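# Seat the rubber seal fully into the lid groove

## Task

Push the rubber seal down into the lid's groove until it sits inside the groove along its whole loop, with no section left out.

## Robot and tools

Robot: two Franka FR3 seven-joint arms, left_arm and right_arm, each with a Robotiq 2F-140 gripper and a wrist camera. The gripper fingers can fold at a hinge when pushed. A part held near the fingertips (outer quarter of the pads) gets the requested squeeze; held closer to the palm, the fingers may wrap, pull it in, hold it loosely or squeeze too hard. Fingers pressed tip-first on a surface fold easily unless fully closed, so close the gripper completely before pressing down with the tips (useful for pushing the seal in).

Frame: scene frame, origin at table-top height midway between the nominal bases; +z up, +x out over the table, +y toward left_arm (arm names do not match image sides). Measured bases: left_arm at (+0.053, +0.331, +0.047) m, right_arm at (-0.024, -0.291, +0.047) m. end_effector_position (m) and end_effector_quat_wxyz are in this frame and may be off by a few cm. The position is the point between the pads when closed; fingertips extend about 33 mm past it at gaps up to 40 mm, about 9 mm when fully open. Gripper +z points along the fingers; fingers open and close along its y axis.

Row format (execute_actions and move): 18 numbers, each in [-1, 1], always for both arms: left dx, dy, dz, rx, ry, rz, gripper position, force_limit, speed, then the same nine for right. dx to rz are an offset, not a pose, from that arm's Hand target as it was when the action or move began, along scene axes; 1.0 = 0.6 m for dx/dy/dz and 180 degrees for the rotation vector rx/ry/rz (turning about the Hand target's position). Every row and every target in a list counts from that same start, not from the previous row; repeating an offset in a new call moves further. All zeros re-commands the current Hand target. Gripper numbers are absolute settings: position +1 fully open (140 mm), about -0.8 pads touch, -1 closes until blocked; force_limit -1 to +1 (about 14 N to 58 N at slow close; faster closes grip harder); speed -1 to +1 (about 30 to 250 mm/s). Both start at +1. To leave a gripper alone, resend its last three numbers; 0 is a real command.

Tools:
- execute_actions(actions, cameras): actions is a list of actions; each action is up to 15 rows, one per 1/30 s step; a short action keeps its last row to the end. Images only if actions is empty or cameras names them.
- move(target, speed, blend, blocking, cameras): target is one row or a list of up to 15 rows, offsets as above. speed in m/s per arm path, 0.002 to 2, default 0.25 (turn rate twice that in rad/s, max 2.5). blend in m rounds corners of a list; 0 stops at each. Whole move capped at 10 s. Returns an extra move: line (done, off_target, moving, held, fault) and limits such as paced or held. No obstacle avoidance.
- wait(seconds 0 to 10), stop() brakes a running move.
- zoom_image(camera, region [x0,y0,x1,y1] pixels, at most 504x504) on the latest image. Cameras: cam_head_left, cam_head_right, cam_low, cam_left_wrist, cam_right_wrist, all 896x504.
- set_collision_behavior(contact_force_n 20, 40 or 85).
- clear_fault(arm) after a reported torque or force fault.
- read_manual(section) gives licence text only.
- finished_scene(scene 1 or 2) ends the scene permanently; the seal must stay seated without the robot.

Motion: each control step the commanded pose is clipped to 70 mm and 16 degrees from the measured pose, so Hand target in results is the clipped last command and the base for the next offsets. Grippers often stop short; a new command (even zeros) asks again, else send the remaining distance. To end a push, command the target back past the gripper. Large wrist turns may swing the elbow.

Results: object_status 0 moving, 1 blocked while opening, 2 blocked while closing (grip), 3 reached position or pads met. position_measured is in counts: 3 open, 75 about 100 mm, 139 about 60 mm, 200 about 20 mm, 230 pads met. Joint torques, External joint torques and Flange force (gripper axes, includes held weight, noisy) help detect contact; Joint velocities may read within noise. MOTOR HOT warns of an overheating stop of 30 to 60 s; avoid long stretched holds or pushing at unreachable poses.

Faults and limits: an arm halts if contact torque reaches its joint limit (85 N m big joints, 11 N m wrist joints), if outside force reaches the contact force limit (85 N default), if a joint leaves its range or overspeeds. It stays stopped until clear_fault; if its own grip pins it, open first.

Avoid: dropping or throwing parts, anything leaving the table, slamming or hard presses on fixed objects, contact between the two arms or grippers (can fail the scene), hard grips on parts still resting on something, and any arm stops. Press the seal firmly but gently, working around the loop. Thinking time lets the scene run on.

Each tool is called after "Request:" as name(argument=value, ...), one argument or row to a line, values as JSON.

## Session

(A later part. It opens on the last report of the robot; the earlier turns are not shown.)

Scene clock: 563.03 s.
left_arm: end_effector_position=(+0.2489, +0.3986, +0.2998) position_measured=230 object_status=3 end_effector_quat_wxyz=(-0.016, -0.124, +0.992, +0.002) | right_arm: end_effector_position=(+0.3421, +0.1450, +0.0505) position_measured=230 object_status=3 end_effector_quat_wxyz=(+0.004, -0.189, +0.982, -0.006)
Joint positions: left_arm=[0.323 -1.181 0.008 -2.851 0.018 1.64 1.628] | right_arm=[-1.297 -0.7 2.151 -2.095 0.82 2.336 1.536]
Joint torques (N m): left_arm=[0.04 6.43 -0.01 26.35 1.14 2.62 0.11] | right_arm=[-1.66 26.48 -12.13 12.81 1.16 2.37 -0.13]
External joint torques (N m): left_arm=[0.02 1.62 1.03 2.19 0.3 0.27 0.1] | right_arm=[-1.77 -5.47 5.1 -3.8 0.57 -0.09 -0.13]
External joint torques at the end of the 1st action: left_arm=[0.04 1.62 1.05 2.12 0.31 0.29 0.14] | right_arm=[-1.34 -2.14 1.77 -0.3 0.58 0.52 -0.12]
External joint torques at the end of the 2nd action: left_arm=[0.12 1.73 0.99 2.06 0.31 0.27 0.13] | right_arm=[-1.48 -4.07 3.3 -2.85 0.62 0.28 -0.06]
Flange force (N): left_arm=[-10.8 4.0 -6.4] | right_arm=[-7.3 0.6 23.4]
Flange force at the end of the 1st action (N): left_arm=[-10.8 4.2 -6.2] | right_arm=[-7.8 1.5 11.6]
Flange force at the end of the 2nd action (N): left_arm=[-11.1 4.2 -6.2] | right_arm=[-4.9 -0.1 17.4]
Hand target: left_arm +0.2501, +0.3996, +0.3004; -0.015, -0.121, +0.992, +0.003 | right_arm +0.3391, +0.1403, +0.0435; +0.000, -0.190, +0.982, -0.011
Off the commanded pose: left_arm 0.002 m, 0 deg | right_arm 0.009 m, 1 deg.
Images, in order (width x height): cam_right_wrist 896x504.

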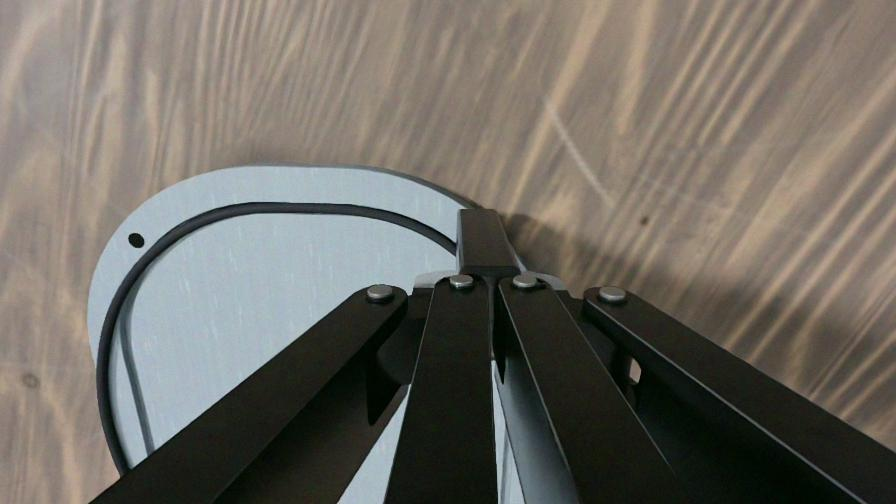

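Request:
execute_actions(
  actions=[
    [[0,0,0,0,0,0,-1,-1,-1,-0.012,-0.015,0,0,0,0,-1,-1,-1]],
    [[0,0,0,0,0,0,-1,-1,-1,-0.002,-0.003,-0.006,0,0,0,-1,-1,-1]],
    [[0,0,0,0,0,0,-1,-1,-1,-0.002,-0.003,-0.006,0,0,0,-1,-1,-1]],
  ],
  cameras=["cam_right_wrist"],
)

Scene clock: 570.80 s.
left_arm: end_effector_position=(+0.2489, +0.3986, +0.2998) position_measured=230 object_status=3 end_effector_quat_wxyz=(-0.016, -0.124, +0.992, +0.002) | right_arm: end_effector_position=(+0.3378, +0.1374, +0.0499) position_measured=230 object_status=3 end_effector_quat_wxyz=(+0.010, -0.188, +0.982, +0.001)
Joint positions: left_arm=[0.323 -1.181 0.008 -2.851 0.018 1.64 1.628] | right_arm=[-1.284 -0.664 2.153 -2.146 0.823 2.383 1.524]
Joint torques (N m): left_arm=[0.04 6.45 0.03 26.3 1.17 2.61 0.1] | right_arm=[-1.43 21.16 -6.97 9.25 1.31 1.78 -0.07]
External joint torques (N m): left_arm=[0.03 1.67 1.08 2.09 0.33 0.26 0.1] | right_arm=[-1.44 -9.54 9.43 -7.35 0.74 -0.72 -0.06]
External joint torques at the end of the 1st action: left_arm=[-0.01 1.66 0.99 2.14 0.32 0.28 0.13] | right_arm=[-0.73 -4.26 3.55 -5.35 -0.27 -1.38 -0.09]
External joint torques at the end of the 2nd action: left_arm=[0.12 1.67 1.07 2.06 0.33 0.27 0.07] | right_arm=[-0.12 -7.07 7.26 -6.79 0.31 -1 -0.1]
Flange force (N): left_arm=[-10.8 4.2 -6.2] | right_arm=[-7.6 1.6 40.3]
Flange force at the end of the 1st action (N): left_arm=[-10.9 4.0 -6.3] | right_arm=[2.2 -2.7 12.9]
Flange force at the end of the 2nd action (N): left_arm=[-10.8 4.3 -6.1] | right_arm=[0.6 -0.4 26.9]
Hand target: left_arm +0.2501, +0.3996, +0.3004; -0.015, -0.121, +0.992, +0.003 | right_arm +0.3295, +0.1277, +0.0363; +0.000, -0.190, +0.982, -0.011
Off the commanded pose: left_arm 0.002 m, 0 deg | right_arm 0.019 m, 2 deg.
Images, in order (width x height): cam_right_wrist 896x504.

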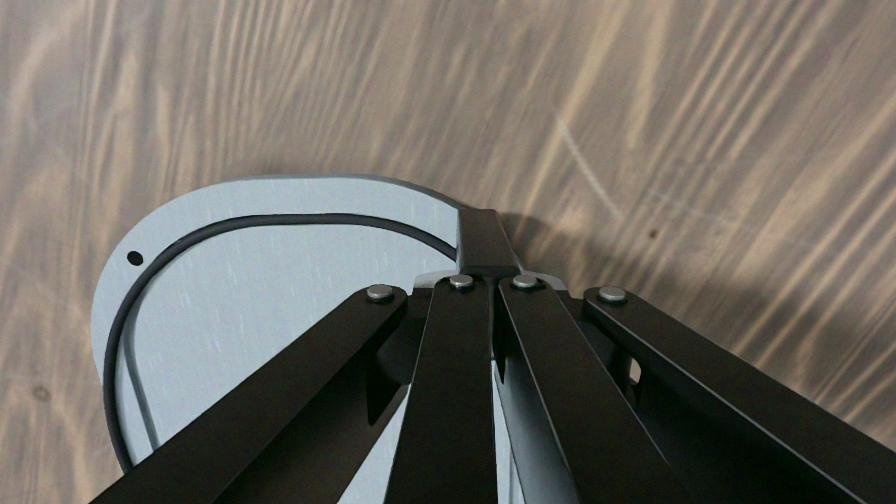

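Request:
move(
  target=[
    [0,0,0,0,0,0,-1,-1,-1,0.012,0.015,0.015,0,0,0,-1,-1,-1],
    [0,0,0,0,0,0,-1,-1,-1,0.012,0.015,0.08,0,0,0,-1,-1,-1],
  ],
  speed=0.04,
  cameras=["cam_right_wrist"],
)

Request:
zoom_image(
  camera="cam_right_wrist",
  region=[80, 120, 580, 400],
)

Scene clock: 577.43 s.
left_arm: end_effector_position=(+0.2489, +0.3986, +0.2998) position_measured=230 object_status=3 end_effector_quat_wxyz=(-0.016, -0.124, +0.992, +0.002) | right_arm: end_effector_position=(+0.3380, +0.1374, +0.0843) position_measured=230 object_status=3 end_effector_quat_wxyz=(+0.002, -0.192, +0.981, -0.010)
Joint positions: left_arm=[0.323 -1.181 0.008 -2.851 0.018 1.64 1.628] | right_arm=[-1.221 -0.636 2.059 -2.124 0.745 2.291 1.569]
Joint velocities: left_arm=[within noise] | right_arm=[0.001 -0.001 -0.001 0 0.001 -0.005 0.002]
Joint torques (N m): left_arm=[0.1 6.42 0.02 26.28 1.17 2.61 0.11] | right_arm=[0.23 29.06 -17.56 17.38 0.23 2.39 0.15]
External joint torques (N m): left_arm=[0.08 1.62 1.04 2.13 0.33 0.26 0.11] | right_arm=[-0.02 0.46 -1.12 -0.23 -0.38 -0.04 0.15]
Flange force (N): left_arm=[-10.7 4.2 -6.3] | right_arm=[3.4 -1.7 -4.3]
Hand target: left_arm +0.2501, +0.3996, +0.3004; -0.015, -0.121, +0.992, +0.003 | right_arm +0.3367, +0.1367, +0.0843; +0.000, -0.190, +0.982, -0.011
Off the commanded pose: left_arm 0.002 m, 0 deg | right_arm 0.002 m, 0 deg.
move: done
Images, in order (width x height): cam_right_wrist 896x504.

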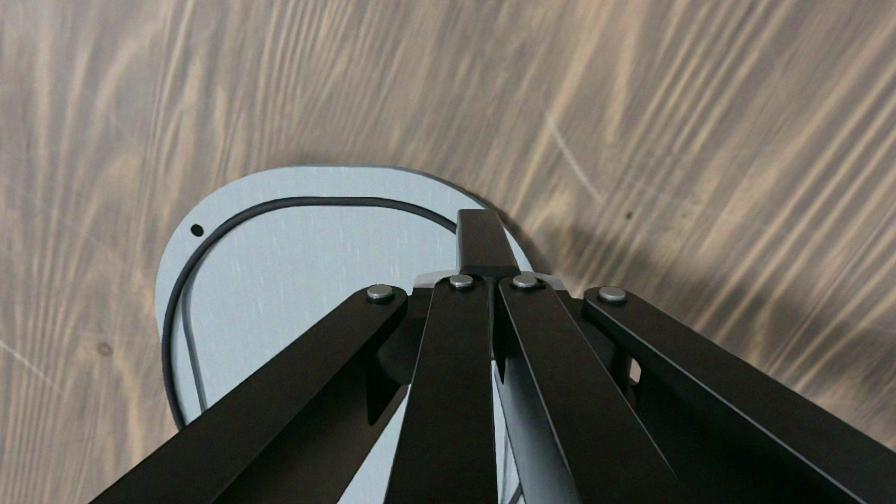

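Scaled by 1.008 from the camera's 896x504 image, which has a finer 1280x720 frame.

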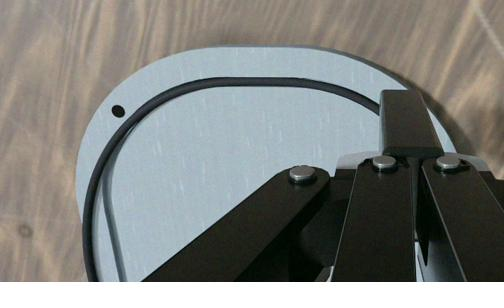

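Request:
move(
  target=[0,0,0,0,0,0,-1,-1,-1,0.076,-0.171,0,0,0,0,-1,-1,-1],
  cameras=["cam_right_wrist"],
)

Request:
zoom_image(
  camera="cam_right_wrist",
  region=[350, 120, 750, 344],
)

Scene clock: 584.90 s.
left_arm: end_effector_position=(+0.2489, +0.3986, +0.2998) position_measured=230 object_status=3 end_effector_quat_wxyz=(-0.016, -0.124, +0.992, +0.002) | right_arm: end_effector_position=(+0.3816, +0.0343, +0.0839) position_measured=230 object_status=3 end_effector_quat_wxyz=(-0.001, -0.187, +0.982, -0.011)
Joint positions: left_arm=[0.323 -1.181 0.008 -2.851 0.018 1.64 1.628] | right_arm=[-1.302 -0.539 1.992 -2.274 0.702 2.366 1.398]
Joint velocities: left_arm=[within noise] | right_arm=[0 0 0.001 0.001 0 0 -0.004]
Joint torques (N m): left_arm=[0.08 6.43 -0.02 26.29 1.16 2.64 0.18] | right_arm=[-0.63 24.37 -14.51 17.3 0.07 2.75 -0.08]
External joint torques (N m): left_arm=[0.1 1.58 1 2.15 0.32 0.29 0.18] | right_arm=[-0.65 1.01 -0.2 -0.23 -0.48 0.31 -0.08]
Flange force (N): left_arm=[-10.6 4.3 -6.3] | right_arm=[1.6 -2.0 -1.2]
Hand target: left_arm +0.2501, +0.3996, +0.3004; -0.015, -0.121, +0.992, +0.003 | right_arm +0.3823, +0.0341, +0.0843; +0.000, -0.190, +0.982, -0.011
Off the commanded pose: left_arm 0.002 m, 0 deg | right_arm 0.001 m, 0 deg.
move: done
Images, in order (width x height): cam_right_wrist 896x504.

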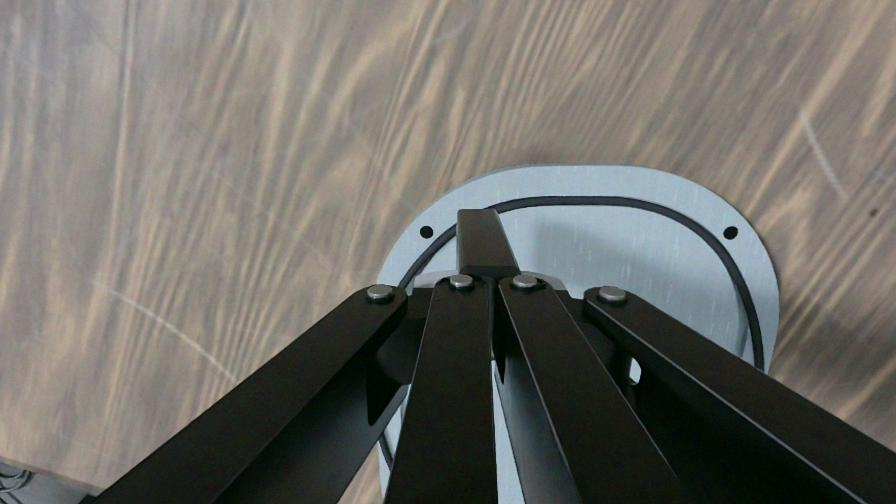

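Scaled by 1.260 from the camera's 896x504 image, which has a finer 1280x720 frame.

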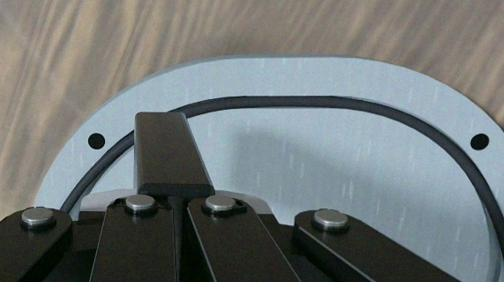

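Request:
move(
  target=[
    [0,0,0,0,0,0,-1,-1,-1,0,0,-0.053,0,0,0,-1,-1,-1],
    [0,0,0,0,0,0,-1,-1,-1,-0.012,-0.012,-0.085,0,0,0,-1,-1,-1],
  ],
  speed=[0.06,0.02],
  cameras=["cam_right_wrist"],
)

Scene clock: 592.43 s.
left_arm: end_effector_position=(+0.2489, +0.3986, +0.2998) position_measured=230 object_status=3 end_effector_quat_wxyz=(-0.016, -0.124, +0.992, +0.002) | right_arm: end_effector_position=(+0.3886, +0.0365, +0.0487) position_measured=230 object_status=3 end_effector_quat_wxyz=(+0.015, -0.188, +0.982, +0.001)
Joint positions: left_arm=[0.323 -1.181 0.008 -2.851 0.018 1.64 1.628] | right_arm=[-1.423 -0.566 2.139 -2.284 0.792 2.48 1.33]
Joint velocities: left_arm=[within noise] | right_arm=[0.001 0.001 0.003 -0.001 0 0.003 -0.002]
Joint torques (N m): left_arm=[0.05 6.42 0.08 26.25 1.16 2.61 0.14] | right_arm=[-1.11 16.09 -2.98 6.75 1.51 1.18 -0.1]
External joint torques (N m): left_arm=[0.04 1.66 1.12 2.03 0.32 0.25 0.14] | right_arm=[-1.09 -10.85 11 -9.75 1.01 -1.36 -0.1]
Flange force (N): left_arm=[-10.7 4.4 -6.1] | right_arm=[-8.4 0.9 55.0]
Hand target: left_arm +0.2501, +0.3996, +0.3004; -0.015, -0.121, +0.992, +0.003 | right_arm +0.3751, +0.0269, +0.0333; +0.000, -0.190, +0.982, -0.011
Off the commanded pose: left_arm 0.002 m, 0 deg | right_arm 0.023 m, 2 deg.
move: off_target (right_arm)
Images, in order (width x height): cam_right_wrist 896x504.

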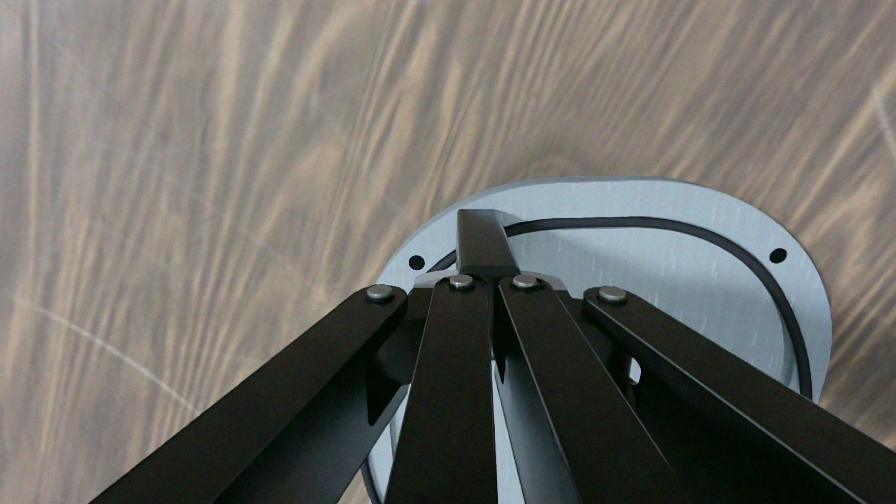

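Request:
move(
  target=[
    [0,0,0,0,0,0,-1,-1,-1,0.022,0.016,0.031,0,0,0,-1,-1,-1],
    [0,0,0,0,0,0,-1,-1,-1,0.022,0.016,0.085,0,0,0,-1,-1,-1],
  ],
  speed=[0.03,0.06],
  cameras=["cam_right_wrist"],
)

Request:
zoom_image(
  camera="cam_right_wrist",
  region=[350, 120, 830, 400],
)

Scene clock: 599.93 s.
left_arm: end_effector_position=(+0.2489, +0.3986, +0.2998) position_measured=230 object_status=3 end_effector_quat_wxyz=(-0.016, -0.124, +0.992, +0.002) | right_arm: end_effector_position=(+0.3898, +0.0373, +0.0848) position_measured=230 object_status=3 end_effector_quat_wxyz=(+0.002, -0.192, +0.981, -0.010)
Joint positions: left_arm=[0.323 -1.181 0.008 -2.851 0.018 1.64 1.628] | right_arm=[-1.337 -0.538 2.017 -2.253 0.692 2.37 1.391]
Joint velocities: left_arm=[within noise] | right_arm=[0 0 0 0.001 0.001 -0.004 0.006]
Joint torques (N m): left_arm=[0.06 6.42 0.02 26.32 1.17 2.63 0.1] | right_arm=[0.2 24.76 -15.14 17.43 0.36 2.36 0.23]
External joint torques (N m): left_arm=[0.07 1.6 1.09 2.13 0.33 0.27 0.1] | right_arm=[0.22 0.47 -0.87 -0.29 -0.2 -0.1 0.24]
Flange force (N): left_arm=[-10.6 4.3 -6.2] | right_arm=[4.8 -0.6 -5.1]
Hand target: left_arm +0.2501, +0.3996, +0.3004; -0.015, -0.121, +0.992, +0.003 | right_arm +0.3883, +0.0365, +0.0843; +0.000, -0.190, +0.982, -0.011
Off the commanded pose: left_arm 0.002 m, 0 deg | right_arm 0.002 m, 0 deg.
move: done
Images, in order (width x height): cam_right_wrist 896x504.

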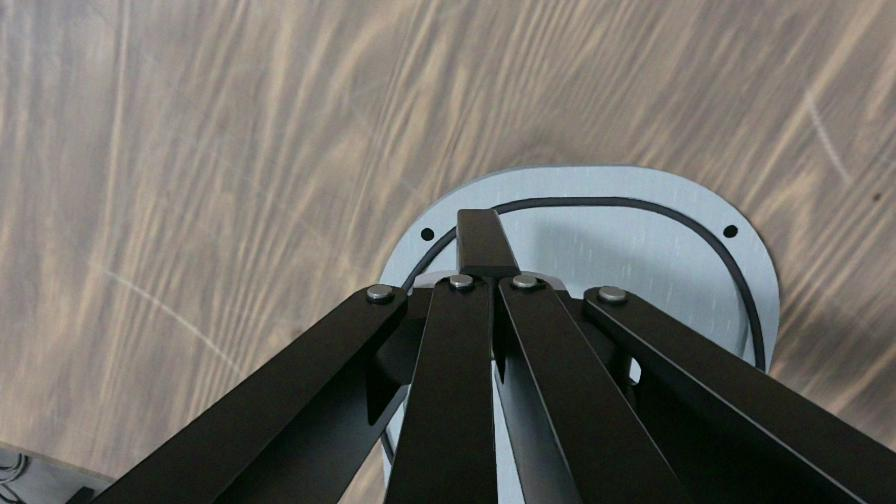

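Scaled by 1.050 from the camera's 896x504 image, which has a finer 1280x720 frame.

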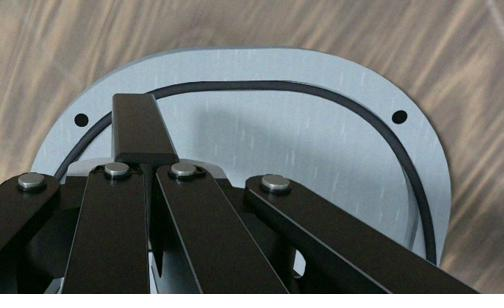

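Request:
move(
  target=[0,0,0,0,0,0,-1,-1,-1,-0.052,0.221,0,0,0,0,-1,-1,-1],
  cameras=["cam_right_wrist"],
)

Request:
zoom_image(
  camera="cam_right_wrist",
  region=[100, 60, 600, 340],
)

Scene clock: 609.70 s.
left_arm: end_effector_position=(+0.2489, +0.3986, +0.2998) position_measured=230 object_status=3 end_effector_quat_wxyz=(-0.016, -0.124, +0.992, +0.002) | right_arm: end_effector_position=(+0.3570, +0.1699, +0.0849) position_measured=230 object_status=3 end_effector_quat_wxyz=(+0.002, -0.194, +0.981, -0.011)
Joint positions: left_arm=[0.323 -1.181 0.008 -2.851 0.018 1.64 1.628] | right_arm=[-1.321 -0.701 2.128 -1.979 0.742 2.234 1.596]
Joint velocities: left_arm=[within noise] | right_arm=[-0.001 0 0 0.001 0 0 0.005]
Joint torques (N m): left_arm=[0.09 6.43 0 26.3 1.16 2.63 0.12] | right_arm=[-0.5 33.22 -18.56 18.37 1.12 2.27 0.27]
External joint torques (N m): left_arm=[0.07 1.59 1.02 2.15 0.32 0.28 0.12] | right_arm=[-0.47 -0.31 -0.78 0.51 0.49 -0.17 0.27]
Flange force (N): left_arm=[-10.6 4.1 -6.3] | right_arm=[-3.2 1.3 -0.1]
Hand target: left_arm +0.2501, +0.3996, +0.3004; -0.015, -0.121, +0.992, +0.003 | right_arm +0.3571, +0.1691, +0.0843; +0.000, -0.190, +0.982, -0.011
Off the commanded pose: left_arm 0.002 m, 0 deg | right_arm 0.001 m, 0 deg.
move: done
Images, in order (width x height): cam_right_wrist 896x504.

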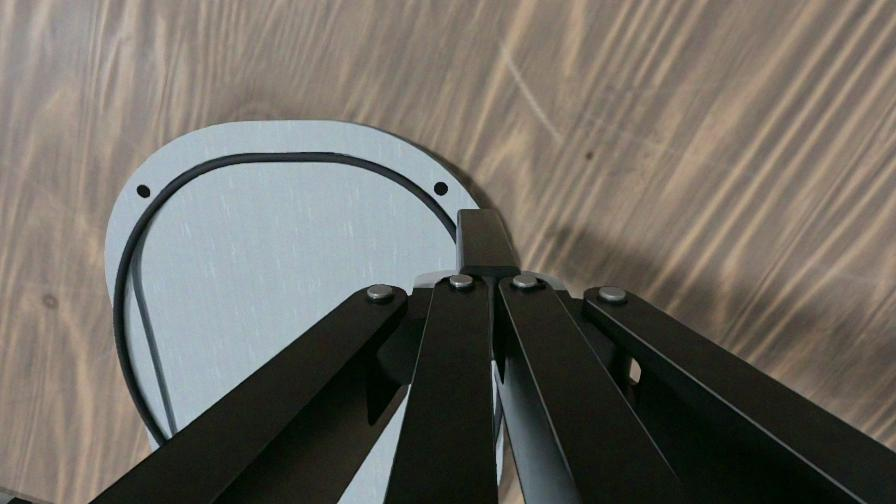

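Scaled by 1.008 from the camera's 896x504 image, which has a finer 1280x720 frame.

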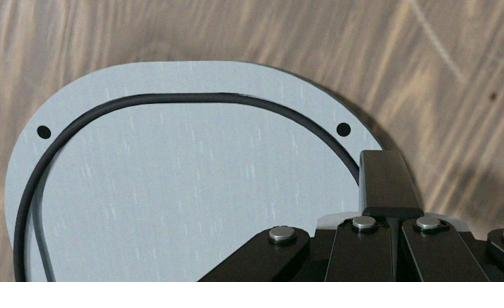

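Request:
move(
  target=[
    [0,0,0,0,0,0,-1,-1,-1,0,0,-0.053,0,0,0,-1,-1,-1],
    [0,0,0,0,0,0,-1,-1,-1,-0.013,-0.03,-0.083,0,0,0,-1,-1,-1],
  ],
  speed=[0.06,0.02],
  cameras=["cam_right_wrist"],
)

Scene clock: 617.20 s.
left_arm: end_effector_position=(+0.2489, +0.3986, +0.2998) position_measured=230 object_status=3 end_effector_quat_wxyz=(-0.016, -0.124, +0.992, +0.002) | right_arm: end_effector_position=(+0.3547, +0.1659, +0.0509) position_measured=230 object_status=3 end_effector_quat_wxyz=(+0.010, -0.190, +0.982, +0.004)
Joint positions: left_arm=[0.323 -1.181 0.008 -2.851 0.018 1.64 1.628] | right_arm=[-1.364 -0.71 2.207 -2.031 0.807 2.344 1.553]
Joint velocities: left_arm=[within noise] | right_arm=[0.001 0.001 0 -0.001 0.001 0.002 -0.004]
Joint torques (N m): left_arm=[0.02 6.41 0.02 26.36 1.17 2.63 0.12] | right_arm=[-3.01 23.18 -9.91 8.13 0.29 1.89 -0.17]
External joint torques (N m): left_arm=[0.02 1.6 1.05 2.18 0.33 0.28 0.11] | right_arm=[-2.9 -11.26 7.22 -9 -0.3 -0.63 -0.17]
Flange force (N): left_arm=[-10.7 4.2 -6.4] | right_arm=[-4.4 -3.1 33.7]
Hand target: left_arm +0.2501, +0.3996, +0.3004; -0.015, -0.121, +0.992, +0.003 | right_arm +0.3493, +0.1511, +0.0345; +0.000, -0.190, +0.982, -0.011
Off the commanded pose: left_arm 0.002 m, 0 deg | right_arm 0.023 m, 2 deg.
move: off_target (right_arm)
Images, in order (width x height): cam_right_wrist 896x504.

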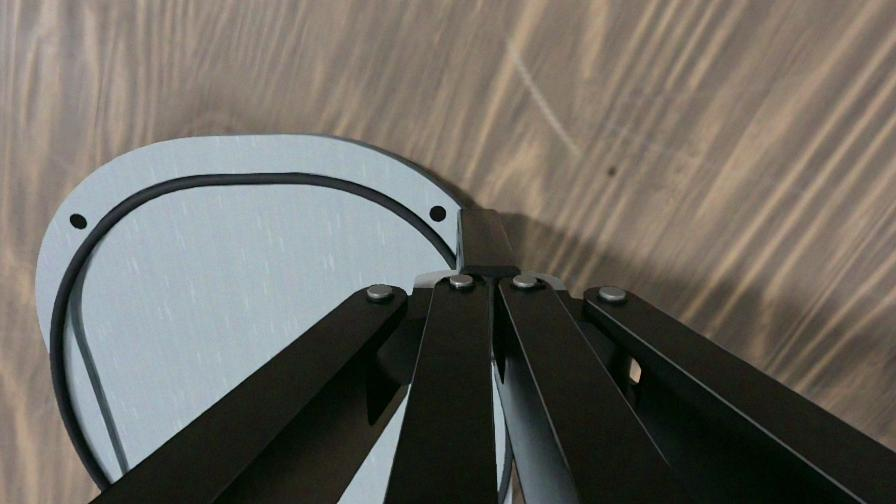

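Request:
move(
  target=[
    [0,0,0,0,0,0,-1,-1,-1,0.009,0.024,0.031,0,0,0,-1,-1,-1],
    [0,0,0,0,0,0,-1,-1,-1,-0.01,0.06,0.12,0,0,0,-1,-1,-1],
  ],
  speed=[0.03,0.06],
  cameras=["cam_right_wrist"],
)

Request:
zoom_image(
  camera="cam_right_wrist",
  region=[50, 60, 550, 340],
)

Scene clock: 624.47 s.
left_arm: end_effector_position=(+0.2489, +0.3986, +0.2998) position_measured=230 object_status=3 end_effector_quat_wxyz=(-0.016, -0.124, +0.992, +0.002) | right_arm: end_effector_position=(+0.3442, +0.1872, +0.1063) position_measured=230 object_status=3 end_effector_quat_wxyz=(+0.001, -0.192, +0.981, -0.010)
Joint positions: left_arm=[0.323 -1.181 0.008 -2.851 0.018 1.64 1.628] | right_arm=[-1.274 -0.683 2.095 -1.954 0.713 2.191 1.654]
Joint velocities: left_arm=[within noise] | right_arm=[0 0 0 -0.001 0 -0.002 0.006]
Joint torques (N m): left_arm=[0.06 6.47 0.02 26.33 1.17 2.62 0.12] | right_arm=[0.18 33.22 -18.7 18.94 0.46 2.2 0.18]
External joint torques (N m): left_arm=[0.04 1.65 1.06 2.22 0.33 0.28 0.12] | right_arm=[0.15 0.15 -0.99 0.46 -0.2 -0.24 0.18]
Flange force (N): left_arm=[-11.0 4.3 -6.5] | right_arm=[0.3 0.3 -3.1]
Hand target: left_arm +0.2501, +0.3996, +0.3004; -0.015, -0.121, +0.992, +0.003 | right_arm +0.3433, +0.1871, +0.1065; +0.000, -0.190, +0.982, -0.011
Off the commanded pose: left_arm 0.002 m, 0 deg | right_arm 0.001 m, 0 deg.
move: done
Images, in order (width x height): cam_right_wrist 896x504.

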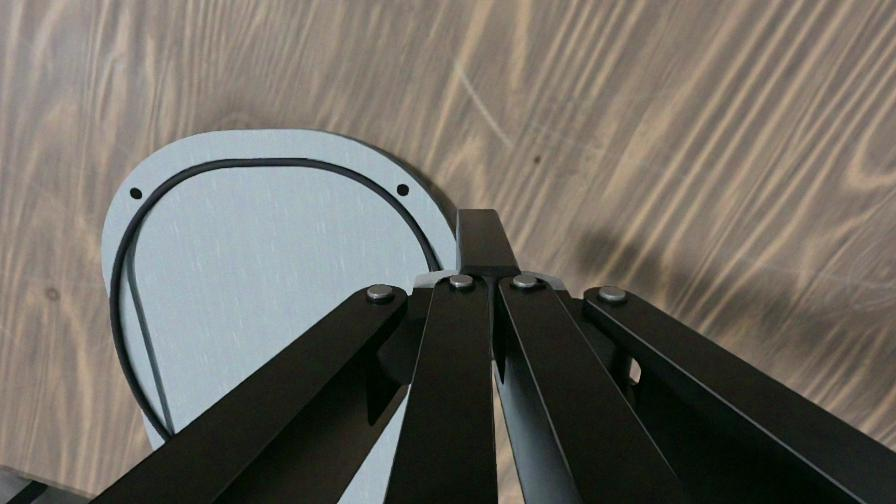

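Scaled by 1.008 from the camera's 896x504 image, which has a finer 1280x720 frame.

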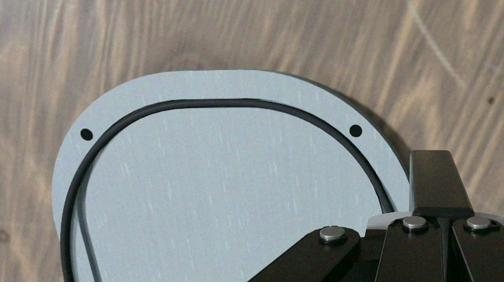

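Request:
move(
  target=[
    [0,0,0,0,0,0,-1,-1,-1,0.058,-0.0085,-0.03,0,0,0,-1,-1,-1],
    [0,0,0,0,0,0,-1,-1,-1,0.058,-0.0085,-0.09,0,0,0,-1,-1,-1],
    [0,0,0,0,0,0,-1,-1,-1,0.043,-0.042,-0.121,0,0,0,-1,-1,-1],
  ],
  speed=[0.1,0.06,0.02],
  cameras=["cam_right_wrist"],
)

Scene clock: 636.67 s.
left_arm: end_effector_position=(+0.2489, +0.3986, +0.2998) position_measured=230 object_status=3 end_effector_quat_wxyz=(-0.016, -0.124, +0.992, +0.002) | right_arm: end_effector_position=(+0.3779, +0.1772, +0.0520) position_measured=230 object_status=3 end_effector_quat_wxyz=(+0.014, -0.189, +0.982, +0.005)
Joint positions: left_arm=[0.323 -1.181 0.008 -2.851 0.018 1.64 1.628] | right_arm=[-1.439 -0.739 2.245 -1.95 0.787 2.327 1.564]
Joint velocities: left_arm=[within noise] | right_arm=[0.001 0.002 0 -0.002 -0.001 0.002 -0.004]
Joint torques (N m): left_arm=[0.09 6.47 0.01 26.34 1.14 2.63 0.09] | right_arm=[-2.46 24.8 -10.15 8.05 0.3 0.79 -0.04]
External joint torques (N m): left_arm=[0.13 1.71 1.07 2.16 0.31 0.28 0.08] | right_arm=[-2.37 -12.08 7.1 -9.41 -0.31 -1.73 -0.04]
Flange force (N): left_arm=[-11.1 4.3 -6.4] | right_arm=[-2.9 -2.5 30.1]
Hand target: left_arm +0.2501, +0.3996, +0.3004; -0.015, -0.121, +0.992, +0.003 | right_arm +0.3691, +0.1619, +0.0339; +0.000, -0.190, +0.982, -0.011
Off the commanded pose: left_arm 0.002 m, 0 deg | right_arm 0.025 m, 2 deg.
move: off_target (right_arm)
Images, in order (width x height): cam_right_wrist 896x504.

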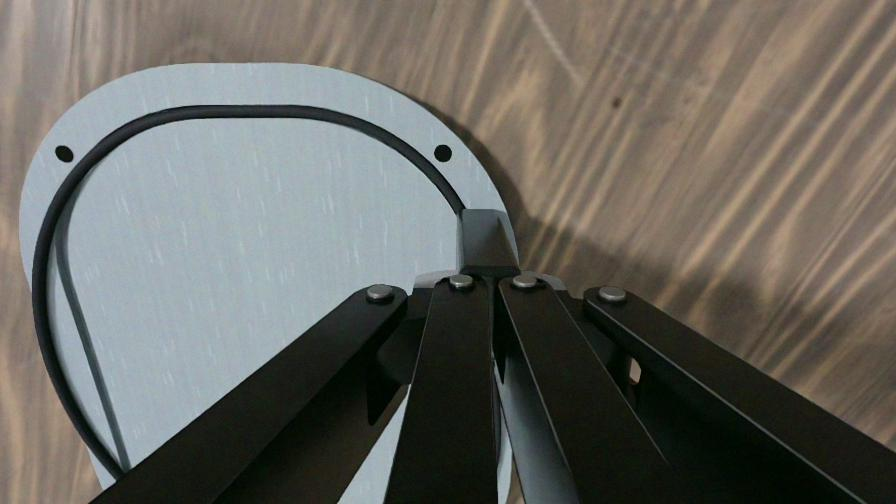

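Request:
move(
  target=[
    [0,0,0,0,0,0,-1,-1,-1,0.015,0.026,0.03,0,0,0,-1,-1,-1],
    [0,0,0,0,0,0,-1,-1,-1,0.015,0.026,0.075,0,0,0,-1,-1,-1],
    [0,0,0,0,0,0,-1,-1,-1,0.057,0.047,0.075,0,0,0,-1,-1,-1],
    [0,0,0,0,0,0,-1,-1,-1,0.057,0.047,0.032,0,0,0,-1,-1,-1],
    [0,0,0,0,0,0,-1,-1,-1,0.042,0.013,0.002,0,0,0,-1,-1,-1],
  ],
  speed=[0.03,0.08,0.08,0.06,0.02],
  cameras=["cam_right_wrist"],
)

Scene clock: 648.87 s.
left_arm: end_effector_position=(+0.2489, +0.3986, +0.2998) position_measured=230 object_status=3 end_effector_quat_wxyz=(-0.016, -0.124, +0.992, +0.002) | right_arm: end_effector_position=(+0.4032, +0.1839, +0.0522) position_measured=230 object_status=3 end_effector_quat_wxyz=(+0.015, -0.188, +0.982, +0.003)
Joint positions: left_arm=[0.323 -1.181 0.008 -2.851 0.018 1.64 1.628] | right_arm=[-1.521 -0.775 2.28 -1.862 0.766 2.297 1.569]
Joint velocities: left_arm=[within noise] | right_arm=[0.001 0.003 -0.001 -0.003 -0.001 0.002 -0.004]
Joint torques (N m): left_arm=[0.06 6.43 0 26.33 1.15 2.62 0.15] | right_arm=[-1.95 28.35 -11.02 8.95 0.03 0.72 -0.01]
External joint torques (N m): left_arm=[0.07 1.64 1.02 2.17 0.31 0.28 0.15] | right_arm=[-2.17 -11.1 6.21 -9 -0.6 -1.8 -0.01]
Flange force (N): left_arm=[-10.8 4.2 -6.4] | right_arm=[0.1 -3.4 24.3]
Hand target: left_arm +0.2501, +0.3996, +0.3004; -0.015, -0.121, +0.992, +0.003 | right_arm +0.3943, +0.1697, +0.0351; +0.000, -0.190, +0.982, -0.011
Off the commanded pose: left_arm 0.002 m, 0 deg | right_arm 0.024 m, 2 deg.
move: off_target (right_arm)
Images, in order (width x height): cam_right_wrist 896x504.

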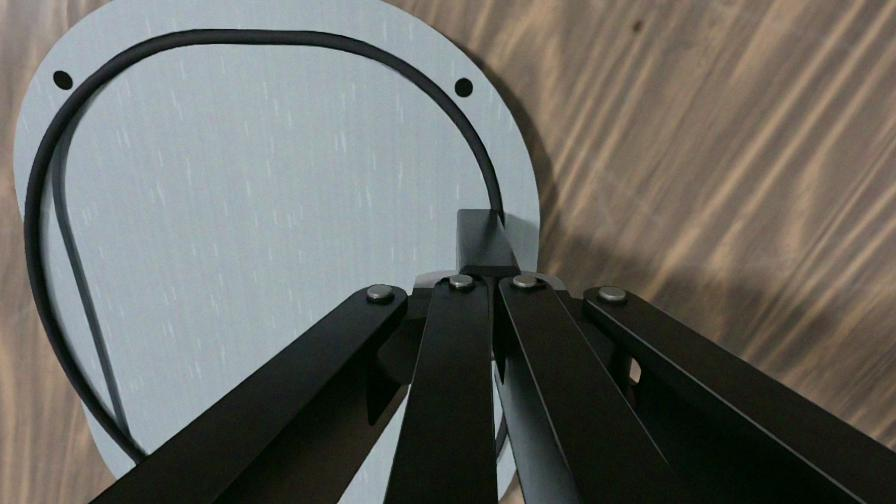

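Request:
move(
  target=[
    [0,0,0,0,0,0,-1,-1,-1,0.014,0.024,0.03,0,0,0,-1,-1,-1],
    [0,0,0,0,0,0,-1,-1,-1,0.011,0.036,0.085,0,0,0,-1,-1,-1],
  ],
  speed=[0.03,0.08],
  cameras=["cam_right_wrist"],
)

Request:
zoom_image(
  camera="cam_right_wrist",
  region=[350, 60, 650, 360],
)

Scene clock: 661.67 s.
left_arm: end_effector_position=(+0.2489, +0.3986, +0.2998) position_measured=230 object_status=3 end_effector_quat_wxyz=(-0.016, -0.124, +0.992, +0.002) | right_arm: end_effector_position=(+0.4019, +0.1916, +0.0859) position_measured=230 object_status=3 end_effector_quat_wxyz=(+0.002, -0.192, +0.981, -0.010)
Joint positions: left_arm=[0.323 -1.181 0.008 -2.851 0.018 1.64 1.628] | right_arm=[-1.502 -0.763 2.229 -1.794 0.705 2.179 1.618]
Joint velocities: left_arm=[within noise] | right_arm=[-0.001 -0.001 0 0 0 -0.004 0.006]
Joint torques (N m): left_arm=[0.06 6.46 0.05 26.33 1.15 2.62 0.09] | right_arm=[0.26 39.44 -18.38 18.79 0.31 2.31 0.17]
External joint torques (N m): left_arm=[0.06 1.71 1.08 2.11 0.31 0.26 0.09] | right_arm=[0.09 -0.01 -0.79 0.14 -0.35 -0.12 0.17]
Flange force (N): left_arm=[-11.1 4.2 -6.3] | right_arm=[0.3 0.2 -1.9]
Hand target: left_arm +0.2501, +0.3996, +0.3004; -0.015, -0.121, +0.992, +0.003 | right_arm +0.4009, +0.1913, +0.0861; +0.000, -0.190, +0.982, -0.011
Off the commanded pose: left_arm 0.002 m, 0 deg | right_arm 0.001 m, 0 deg.
move: done
Images, in order (width x height): cam_right_wrist 896x504.

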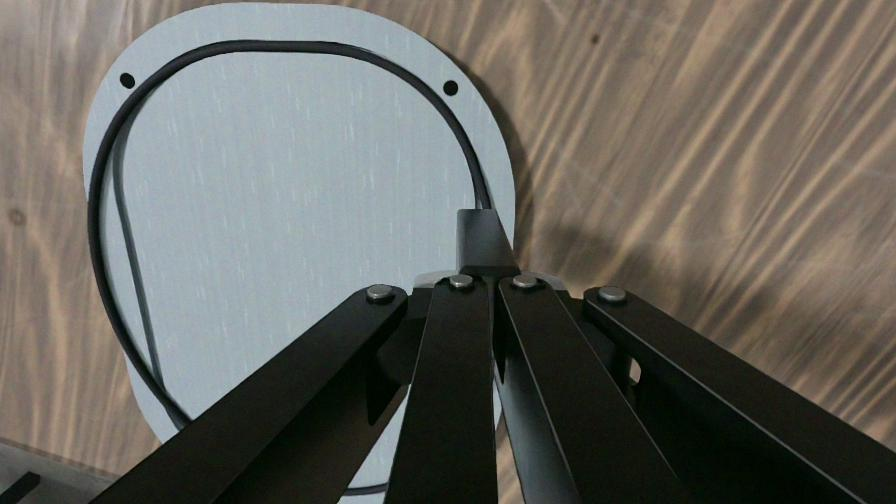

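Scaled by 1.680 from the camera's 896x504 image, which has a finer 1280x720 frame.

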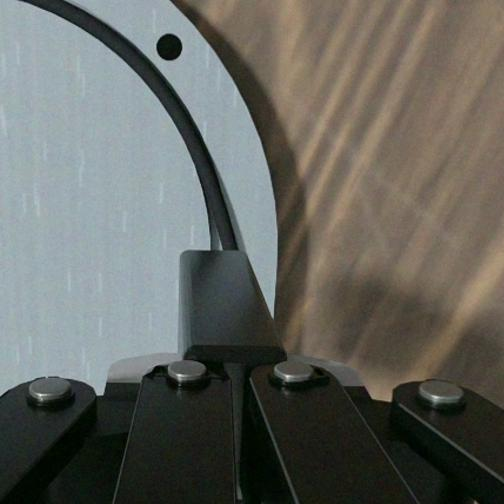

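Request:
move(
  target=[
    [0,0,0,0,0,0,-1,-1,-1,-0.0015,0.004,-0.057,0,0,0,-1,-1,-1],
    [0,0,0,0,0,0,-1,-1,-1,-0.011,-0.038,-0.078,0,0,0,-1,-1,-1],
    [0,0,0,0,0,0,-1,-1,-1,-0.013,-0.038,-0.09,0,0,0,-1,-1,-1],
  ],
  speed=[0.06,0.02,0.02],
  cameras=["cam_right_wrist"],
)

Request:
zoom_image(
  camera="cam_right_wrist",
  region=[350, 60, 650, 360],
)

Scene clock: 672.13 s.
left_arm: end_effector_position=(+0.2489, +0.3986, +0.2998) position_measured=230 object_status=3 end_effector_quat_wxyz=(-0.016, -0.124, +0.992, +0.002) | right_arm: end_effector_position=(+0.4001, +0.1798, +0.0519) position_measured=230 object_status=3 end_effector_quat_wxyz=(+0.010, -0.189, +0.982, +0.002)
Joint positions: left_arm=[0.323 -1.181 0.008 -2.851 0.018 1.64 1.628] | right_arm=[-1.533 -0.757 2.295 -1.873 0.745 2.299 1.574]
Joint velocities: left_arm=[within noise] | right_arm=[-0.004 0.004 0.003 -0.002 0 0.001 -0.003]
Joint torques (N m): left_arm=[0.05 6.39 -0.01 26.32 1.15 2.63 0.13] | right_arm=[-2.25 24.85 -6.94 9.55 1.37 2.8 -0.05]
External joint torques (N m): left_arm=[0.07 1.59 1.02 2.14 0.31 0.28 0.13] | right_arm=[-2.34 -14.53 9.85 -8.56 0.76 0.3 -0.05]
Flange force (N): left_arm=[-10.6 4.2 -6.3] | right_arm=[-8.3 0.4 41.1]
Hand target: left_arm +0.2501, +0.3996, +0.3004; -0.015, -0.121, +0.992, +0.003 | right_arm +0.3931, +0.1685, +0.0321; +0.000, -0.190, +0.982, -0.011
Off the commanded pose: left_arm 0.002 m, 0 deg | right_arm 0.024 m, 2 deg.
move: off_target (right_arm)
Images, in order (width x height): cam_right_wrist 896x504.

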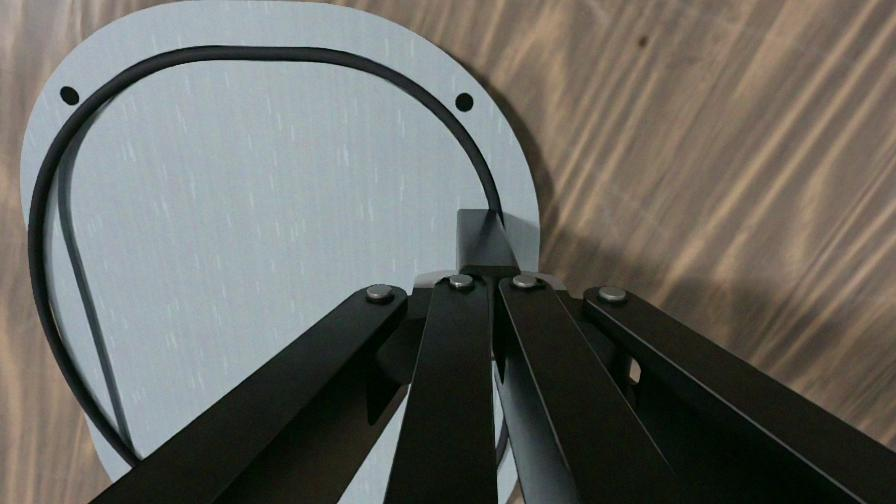

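Scaled by 1.680 from the camera's 896x504 image, which has a finer 1280x720 frame.

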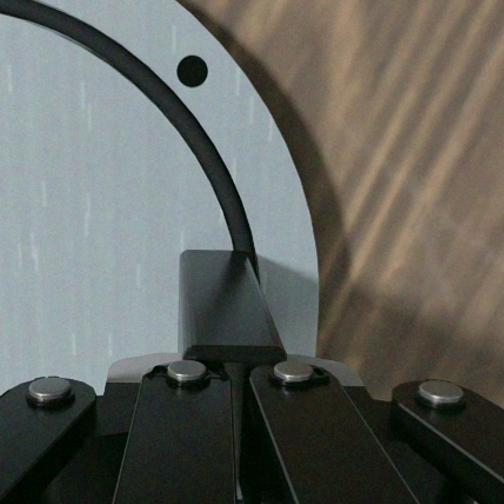

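Request:
move(
  target=[
    [0,0,0,0,0,0,-1,-1,-1,0.012,0.02,0.035,0,0,0,-1,-1,-1],
    [0,0,0,0,0,0,-1,-1,-1,0.095,0.05,0.09,0,0,0,-1,-1,-1],
  ],
  speed=[0.03,0.1],
  cameras=["cam_right_wrist"],
)

Request:
zoom_image(
  camera="cam_right_wrist",
  region=[350, 0, 650, 300],
)

Scene clock: 679.63 s.
left_arm: end_effector_position=(+0.2489, +0.3986, +0.2998) position_measured=230 object_status=3 end_effector_quat_wxyz=(-0.016, -0.124, +0.992, +0.002) | right_arm: end_effector_position=(+0.4507, +0.1999, +0.0874) position_measured=230 object_status=3 end_effector_quat_wxyz=(+0.002, -0.192, +0.981, -0.009)
Joint positions: left_arm=[0.323 -1.181 0.008 -2.851 0.018 1.64 1.628] | right_arm=[-1.654 -0.838 2.286 -1.616 0.694 2.115 1.61]
Joint velocities: left_arm=[within noise] | right_arm=[0.001 0 0.001 0.001 -0.001 -0.003 0.001]
Joint torques (N m): left_arm=[0.04 6.41 0.01 26.34 1.15 2.62 0.09] | right_arm=[-0.25 43.41 -18.02 19.54 0.41 2.16 0.21]
External joint torques (N m): left_arm=[0.03 1.66 1.01 2.14 0.31 0.27 0.09] | right_arm=[-0.11 -0.86 -0.13 0.53 -0.28 -0.29 0.21]
Flange force (N): left_arm=[-10.9 4.0 -6.3] | right_arm=[-5.1 2.4 0.2]
Hand target: left_arm +0.2501, +0.3996, +0.3004; -0.015, -0.121, +0.992, +0.003 | right_arm +0.4501, +0.1985, +0.0861; +0.000, -0.190, +0.982, -0.011
Off the commanded pose: left_arm 0.002 m, 0 deg | right_arm 0.002 m, 0 deg.
move: done
Images, in order (width x height): cam_right_wrist 896x504.

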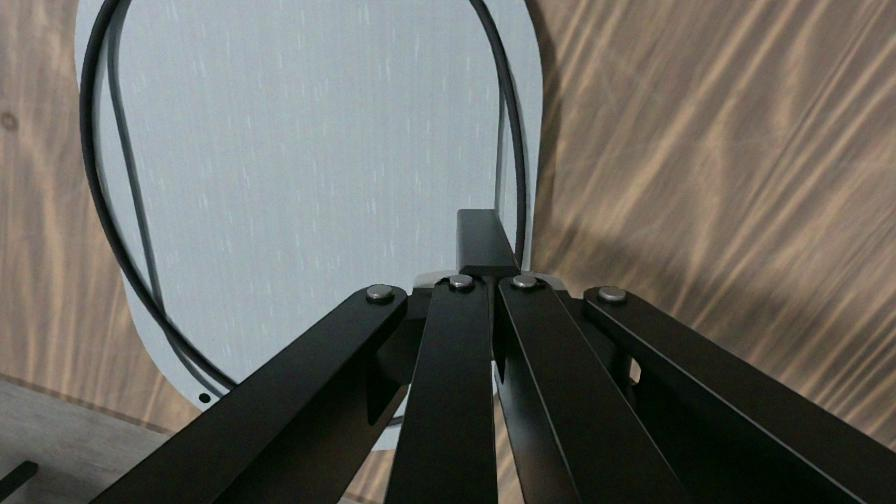

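Scaled by 1.680 from the camera's 896x504 image, which has a finer 1280x720 frame.

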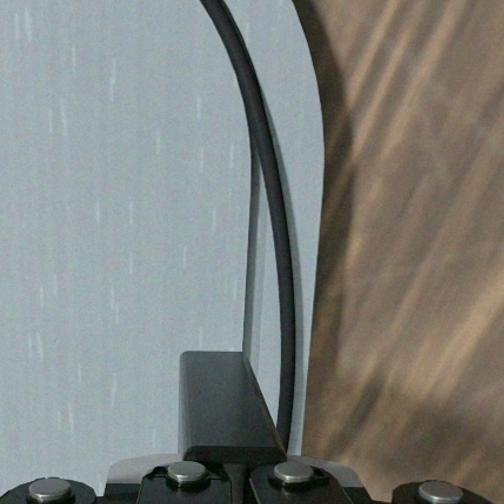

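Request:
move(
  target=[
    [0,0,0,0,0,0,-1,-1,-1,-0.082,-0.0117,-0.02,0,0,0,-1,-1,-1],
    [0,0,0,0,0,0,-1,-1,-1,-0.082,-0.0117,-0.057,0,0,0,-1,-1,-1],
    [0,0,0,0,0,0,-1,-1,-1,-0.094,-0.032,-0.09,0,0,0,-1,-1,-1],
  ],
  speed=[0.08,0.06,0.02],
  cameras=["cam_right_wrist"],
)

Scene clock: 697.77 s.
left_arm: end_effector_position=(+0.2489, +0.3986, +0.2998) position_measured=230 object_status=3 end_effector_quat_wxyz=(-0.016, -0.124, +0.992, +0.002) | right_arm: end_effector_position=(+0.4047, +0.1887, +0.0522) position_measured=230 object_status=3 end_effector_quat_wxyz=(+0.013, -0.186, +0.982, +0.002)
Joint positions: left_arm=[0.323 -1.181 0.008 -2.851 0.018 1.64 1.628] | right_arm=[-1.544 -0.776 2.302 -1.838 0.744 2.29 1.593]
Joint velocities: left_arm=[within noise] | right_arm=[-0.005 0.003 0.005 0 0 0.004 -0.004]
Joint torques (N m): left_arm=[0.05 6.37 -0.01 26.32 1.16 2.63 0.17] | right_arm=[-0.02 27.62 -6.66 10.68 1.32 1.98 -0.12]
External joint torques (N m): left_arm=[0.03 1.51 1.04 2.19 0.32 0.28 0.16] | right_arm=[-0.19 -12.42 10.16 -7.38 0.7 -0.51 -0.12]
Flange force (N): left_arm=[-10.3 4.2 -6.3] | right_arm=[-4.0 2.1 33.9]
Hand target: left_arm +0.2501, +0.3996, +0.3004; -0.015, -0.121, +0.992, +0.003 | right_arm +0.3937, +0.1793, +0.0321; +0.000, -0.190, +0.982, -0.011
Off the commanded pose: left_arm 0.002 m, 0 deg | right_arm 0.025 m, 2 deg.
move: off_target (right_arm)
Images, in order (width x height): cam_right_wrist 896x504.

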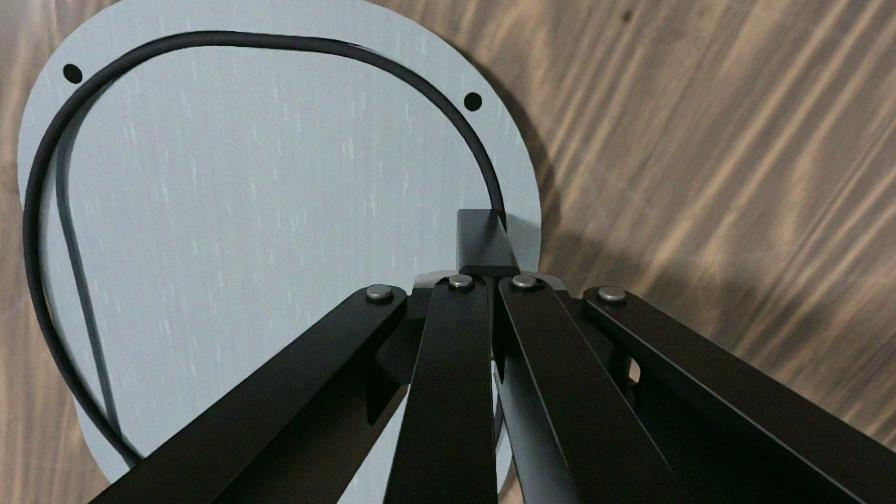

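Request:
move(
  target=[
    [0,0,0,0,0,0,-1,-1,-1,0.018,0.016,0.034,0,0,0,-1,-1,-1],
    [0,0,0,0,0,0,-1,-1,-1,0.013,0.029,0.045,0,0,0,-1,-1,-1],
  ],
  speed=[0.03,0.05],
  cameras=["cam_right_wrist"],
)

Request:
zoom_image(
  camera="cam_right_wrist",
  region=[380, 100, 580, 300],
)

Scene clock: 706.67 s.
left_arm: end_effector_position=(+0.2489, +0.3986, +0.2998) position_measured=230 object_status=3 end_effector_quat_wxyz=(-0.016, -0.124, +0.992, +0.002) | right_arm: end_effector_position=(+0.4023, +0.1975, +0.0598) position_measured=230 object_status=3 end_effector_quat_wxyz=(+0.001, -0.191, +0.981, -0.009)
Joint positions: left_arm=[0.323 -1.181 0.008 -2.851 0.018 1.64 1.628] | right_arm=[-1.548 -0.796 2.294 -1.776 0.716 2.22 1.622]
Joint velocities: left_arm=[within noise] | right_arm=[-0.002 0.002 0 -0.001 0.001 -0.002 0.006]
Joint torques (N m): left_arm=[0.1 6.47 0.01 26.28 1.14 2.63 0.13] | right_arm=[0.19 40.85 -18.12 18.85 0.25 2.39 0.2]
External joint torques (N m): left_arm=[0.11 1.67 1.07 2.05 0.3 0.27 0.13] | right_arm=[0.19 -0.52 -0.73 0.48 -0.4 -0.05 0.2]
Flange force (N): left_arm=[-10.8 4.3 -6.1] | right_arm=[-2.0 1.6 -1.0]
Hand target: left_arm +0.2501, +0.3996, +0.3004; -0.015, -0.121, +0.992, +0.003 | right_arm +0.4015, +0.1967, +0.0591; +0.000, -0.190, +0.982, -0.011
Off the commanded pose: left_arm 0.002 m, 0 deg | right_arm 0.001 m, 0 deg.
move: done
Images, in order (width x height): cam_right_wrist 896x504.

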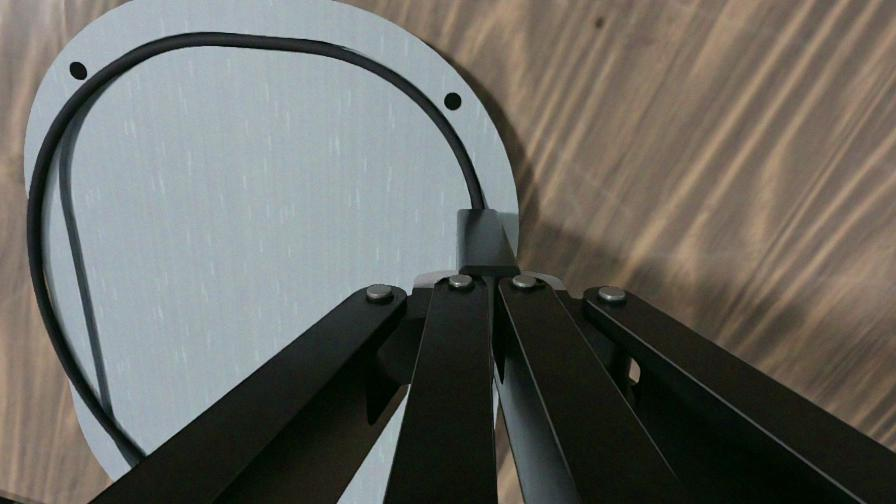

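Scaled by 2.520 from the camera's 896x504 image, which has a finer 1280x720 frame.

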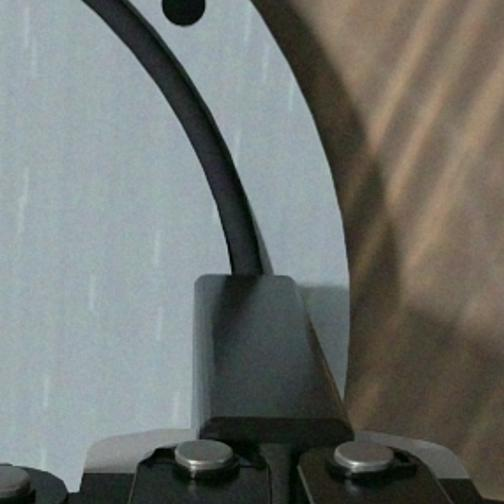

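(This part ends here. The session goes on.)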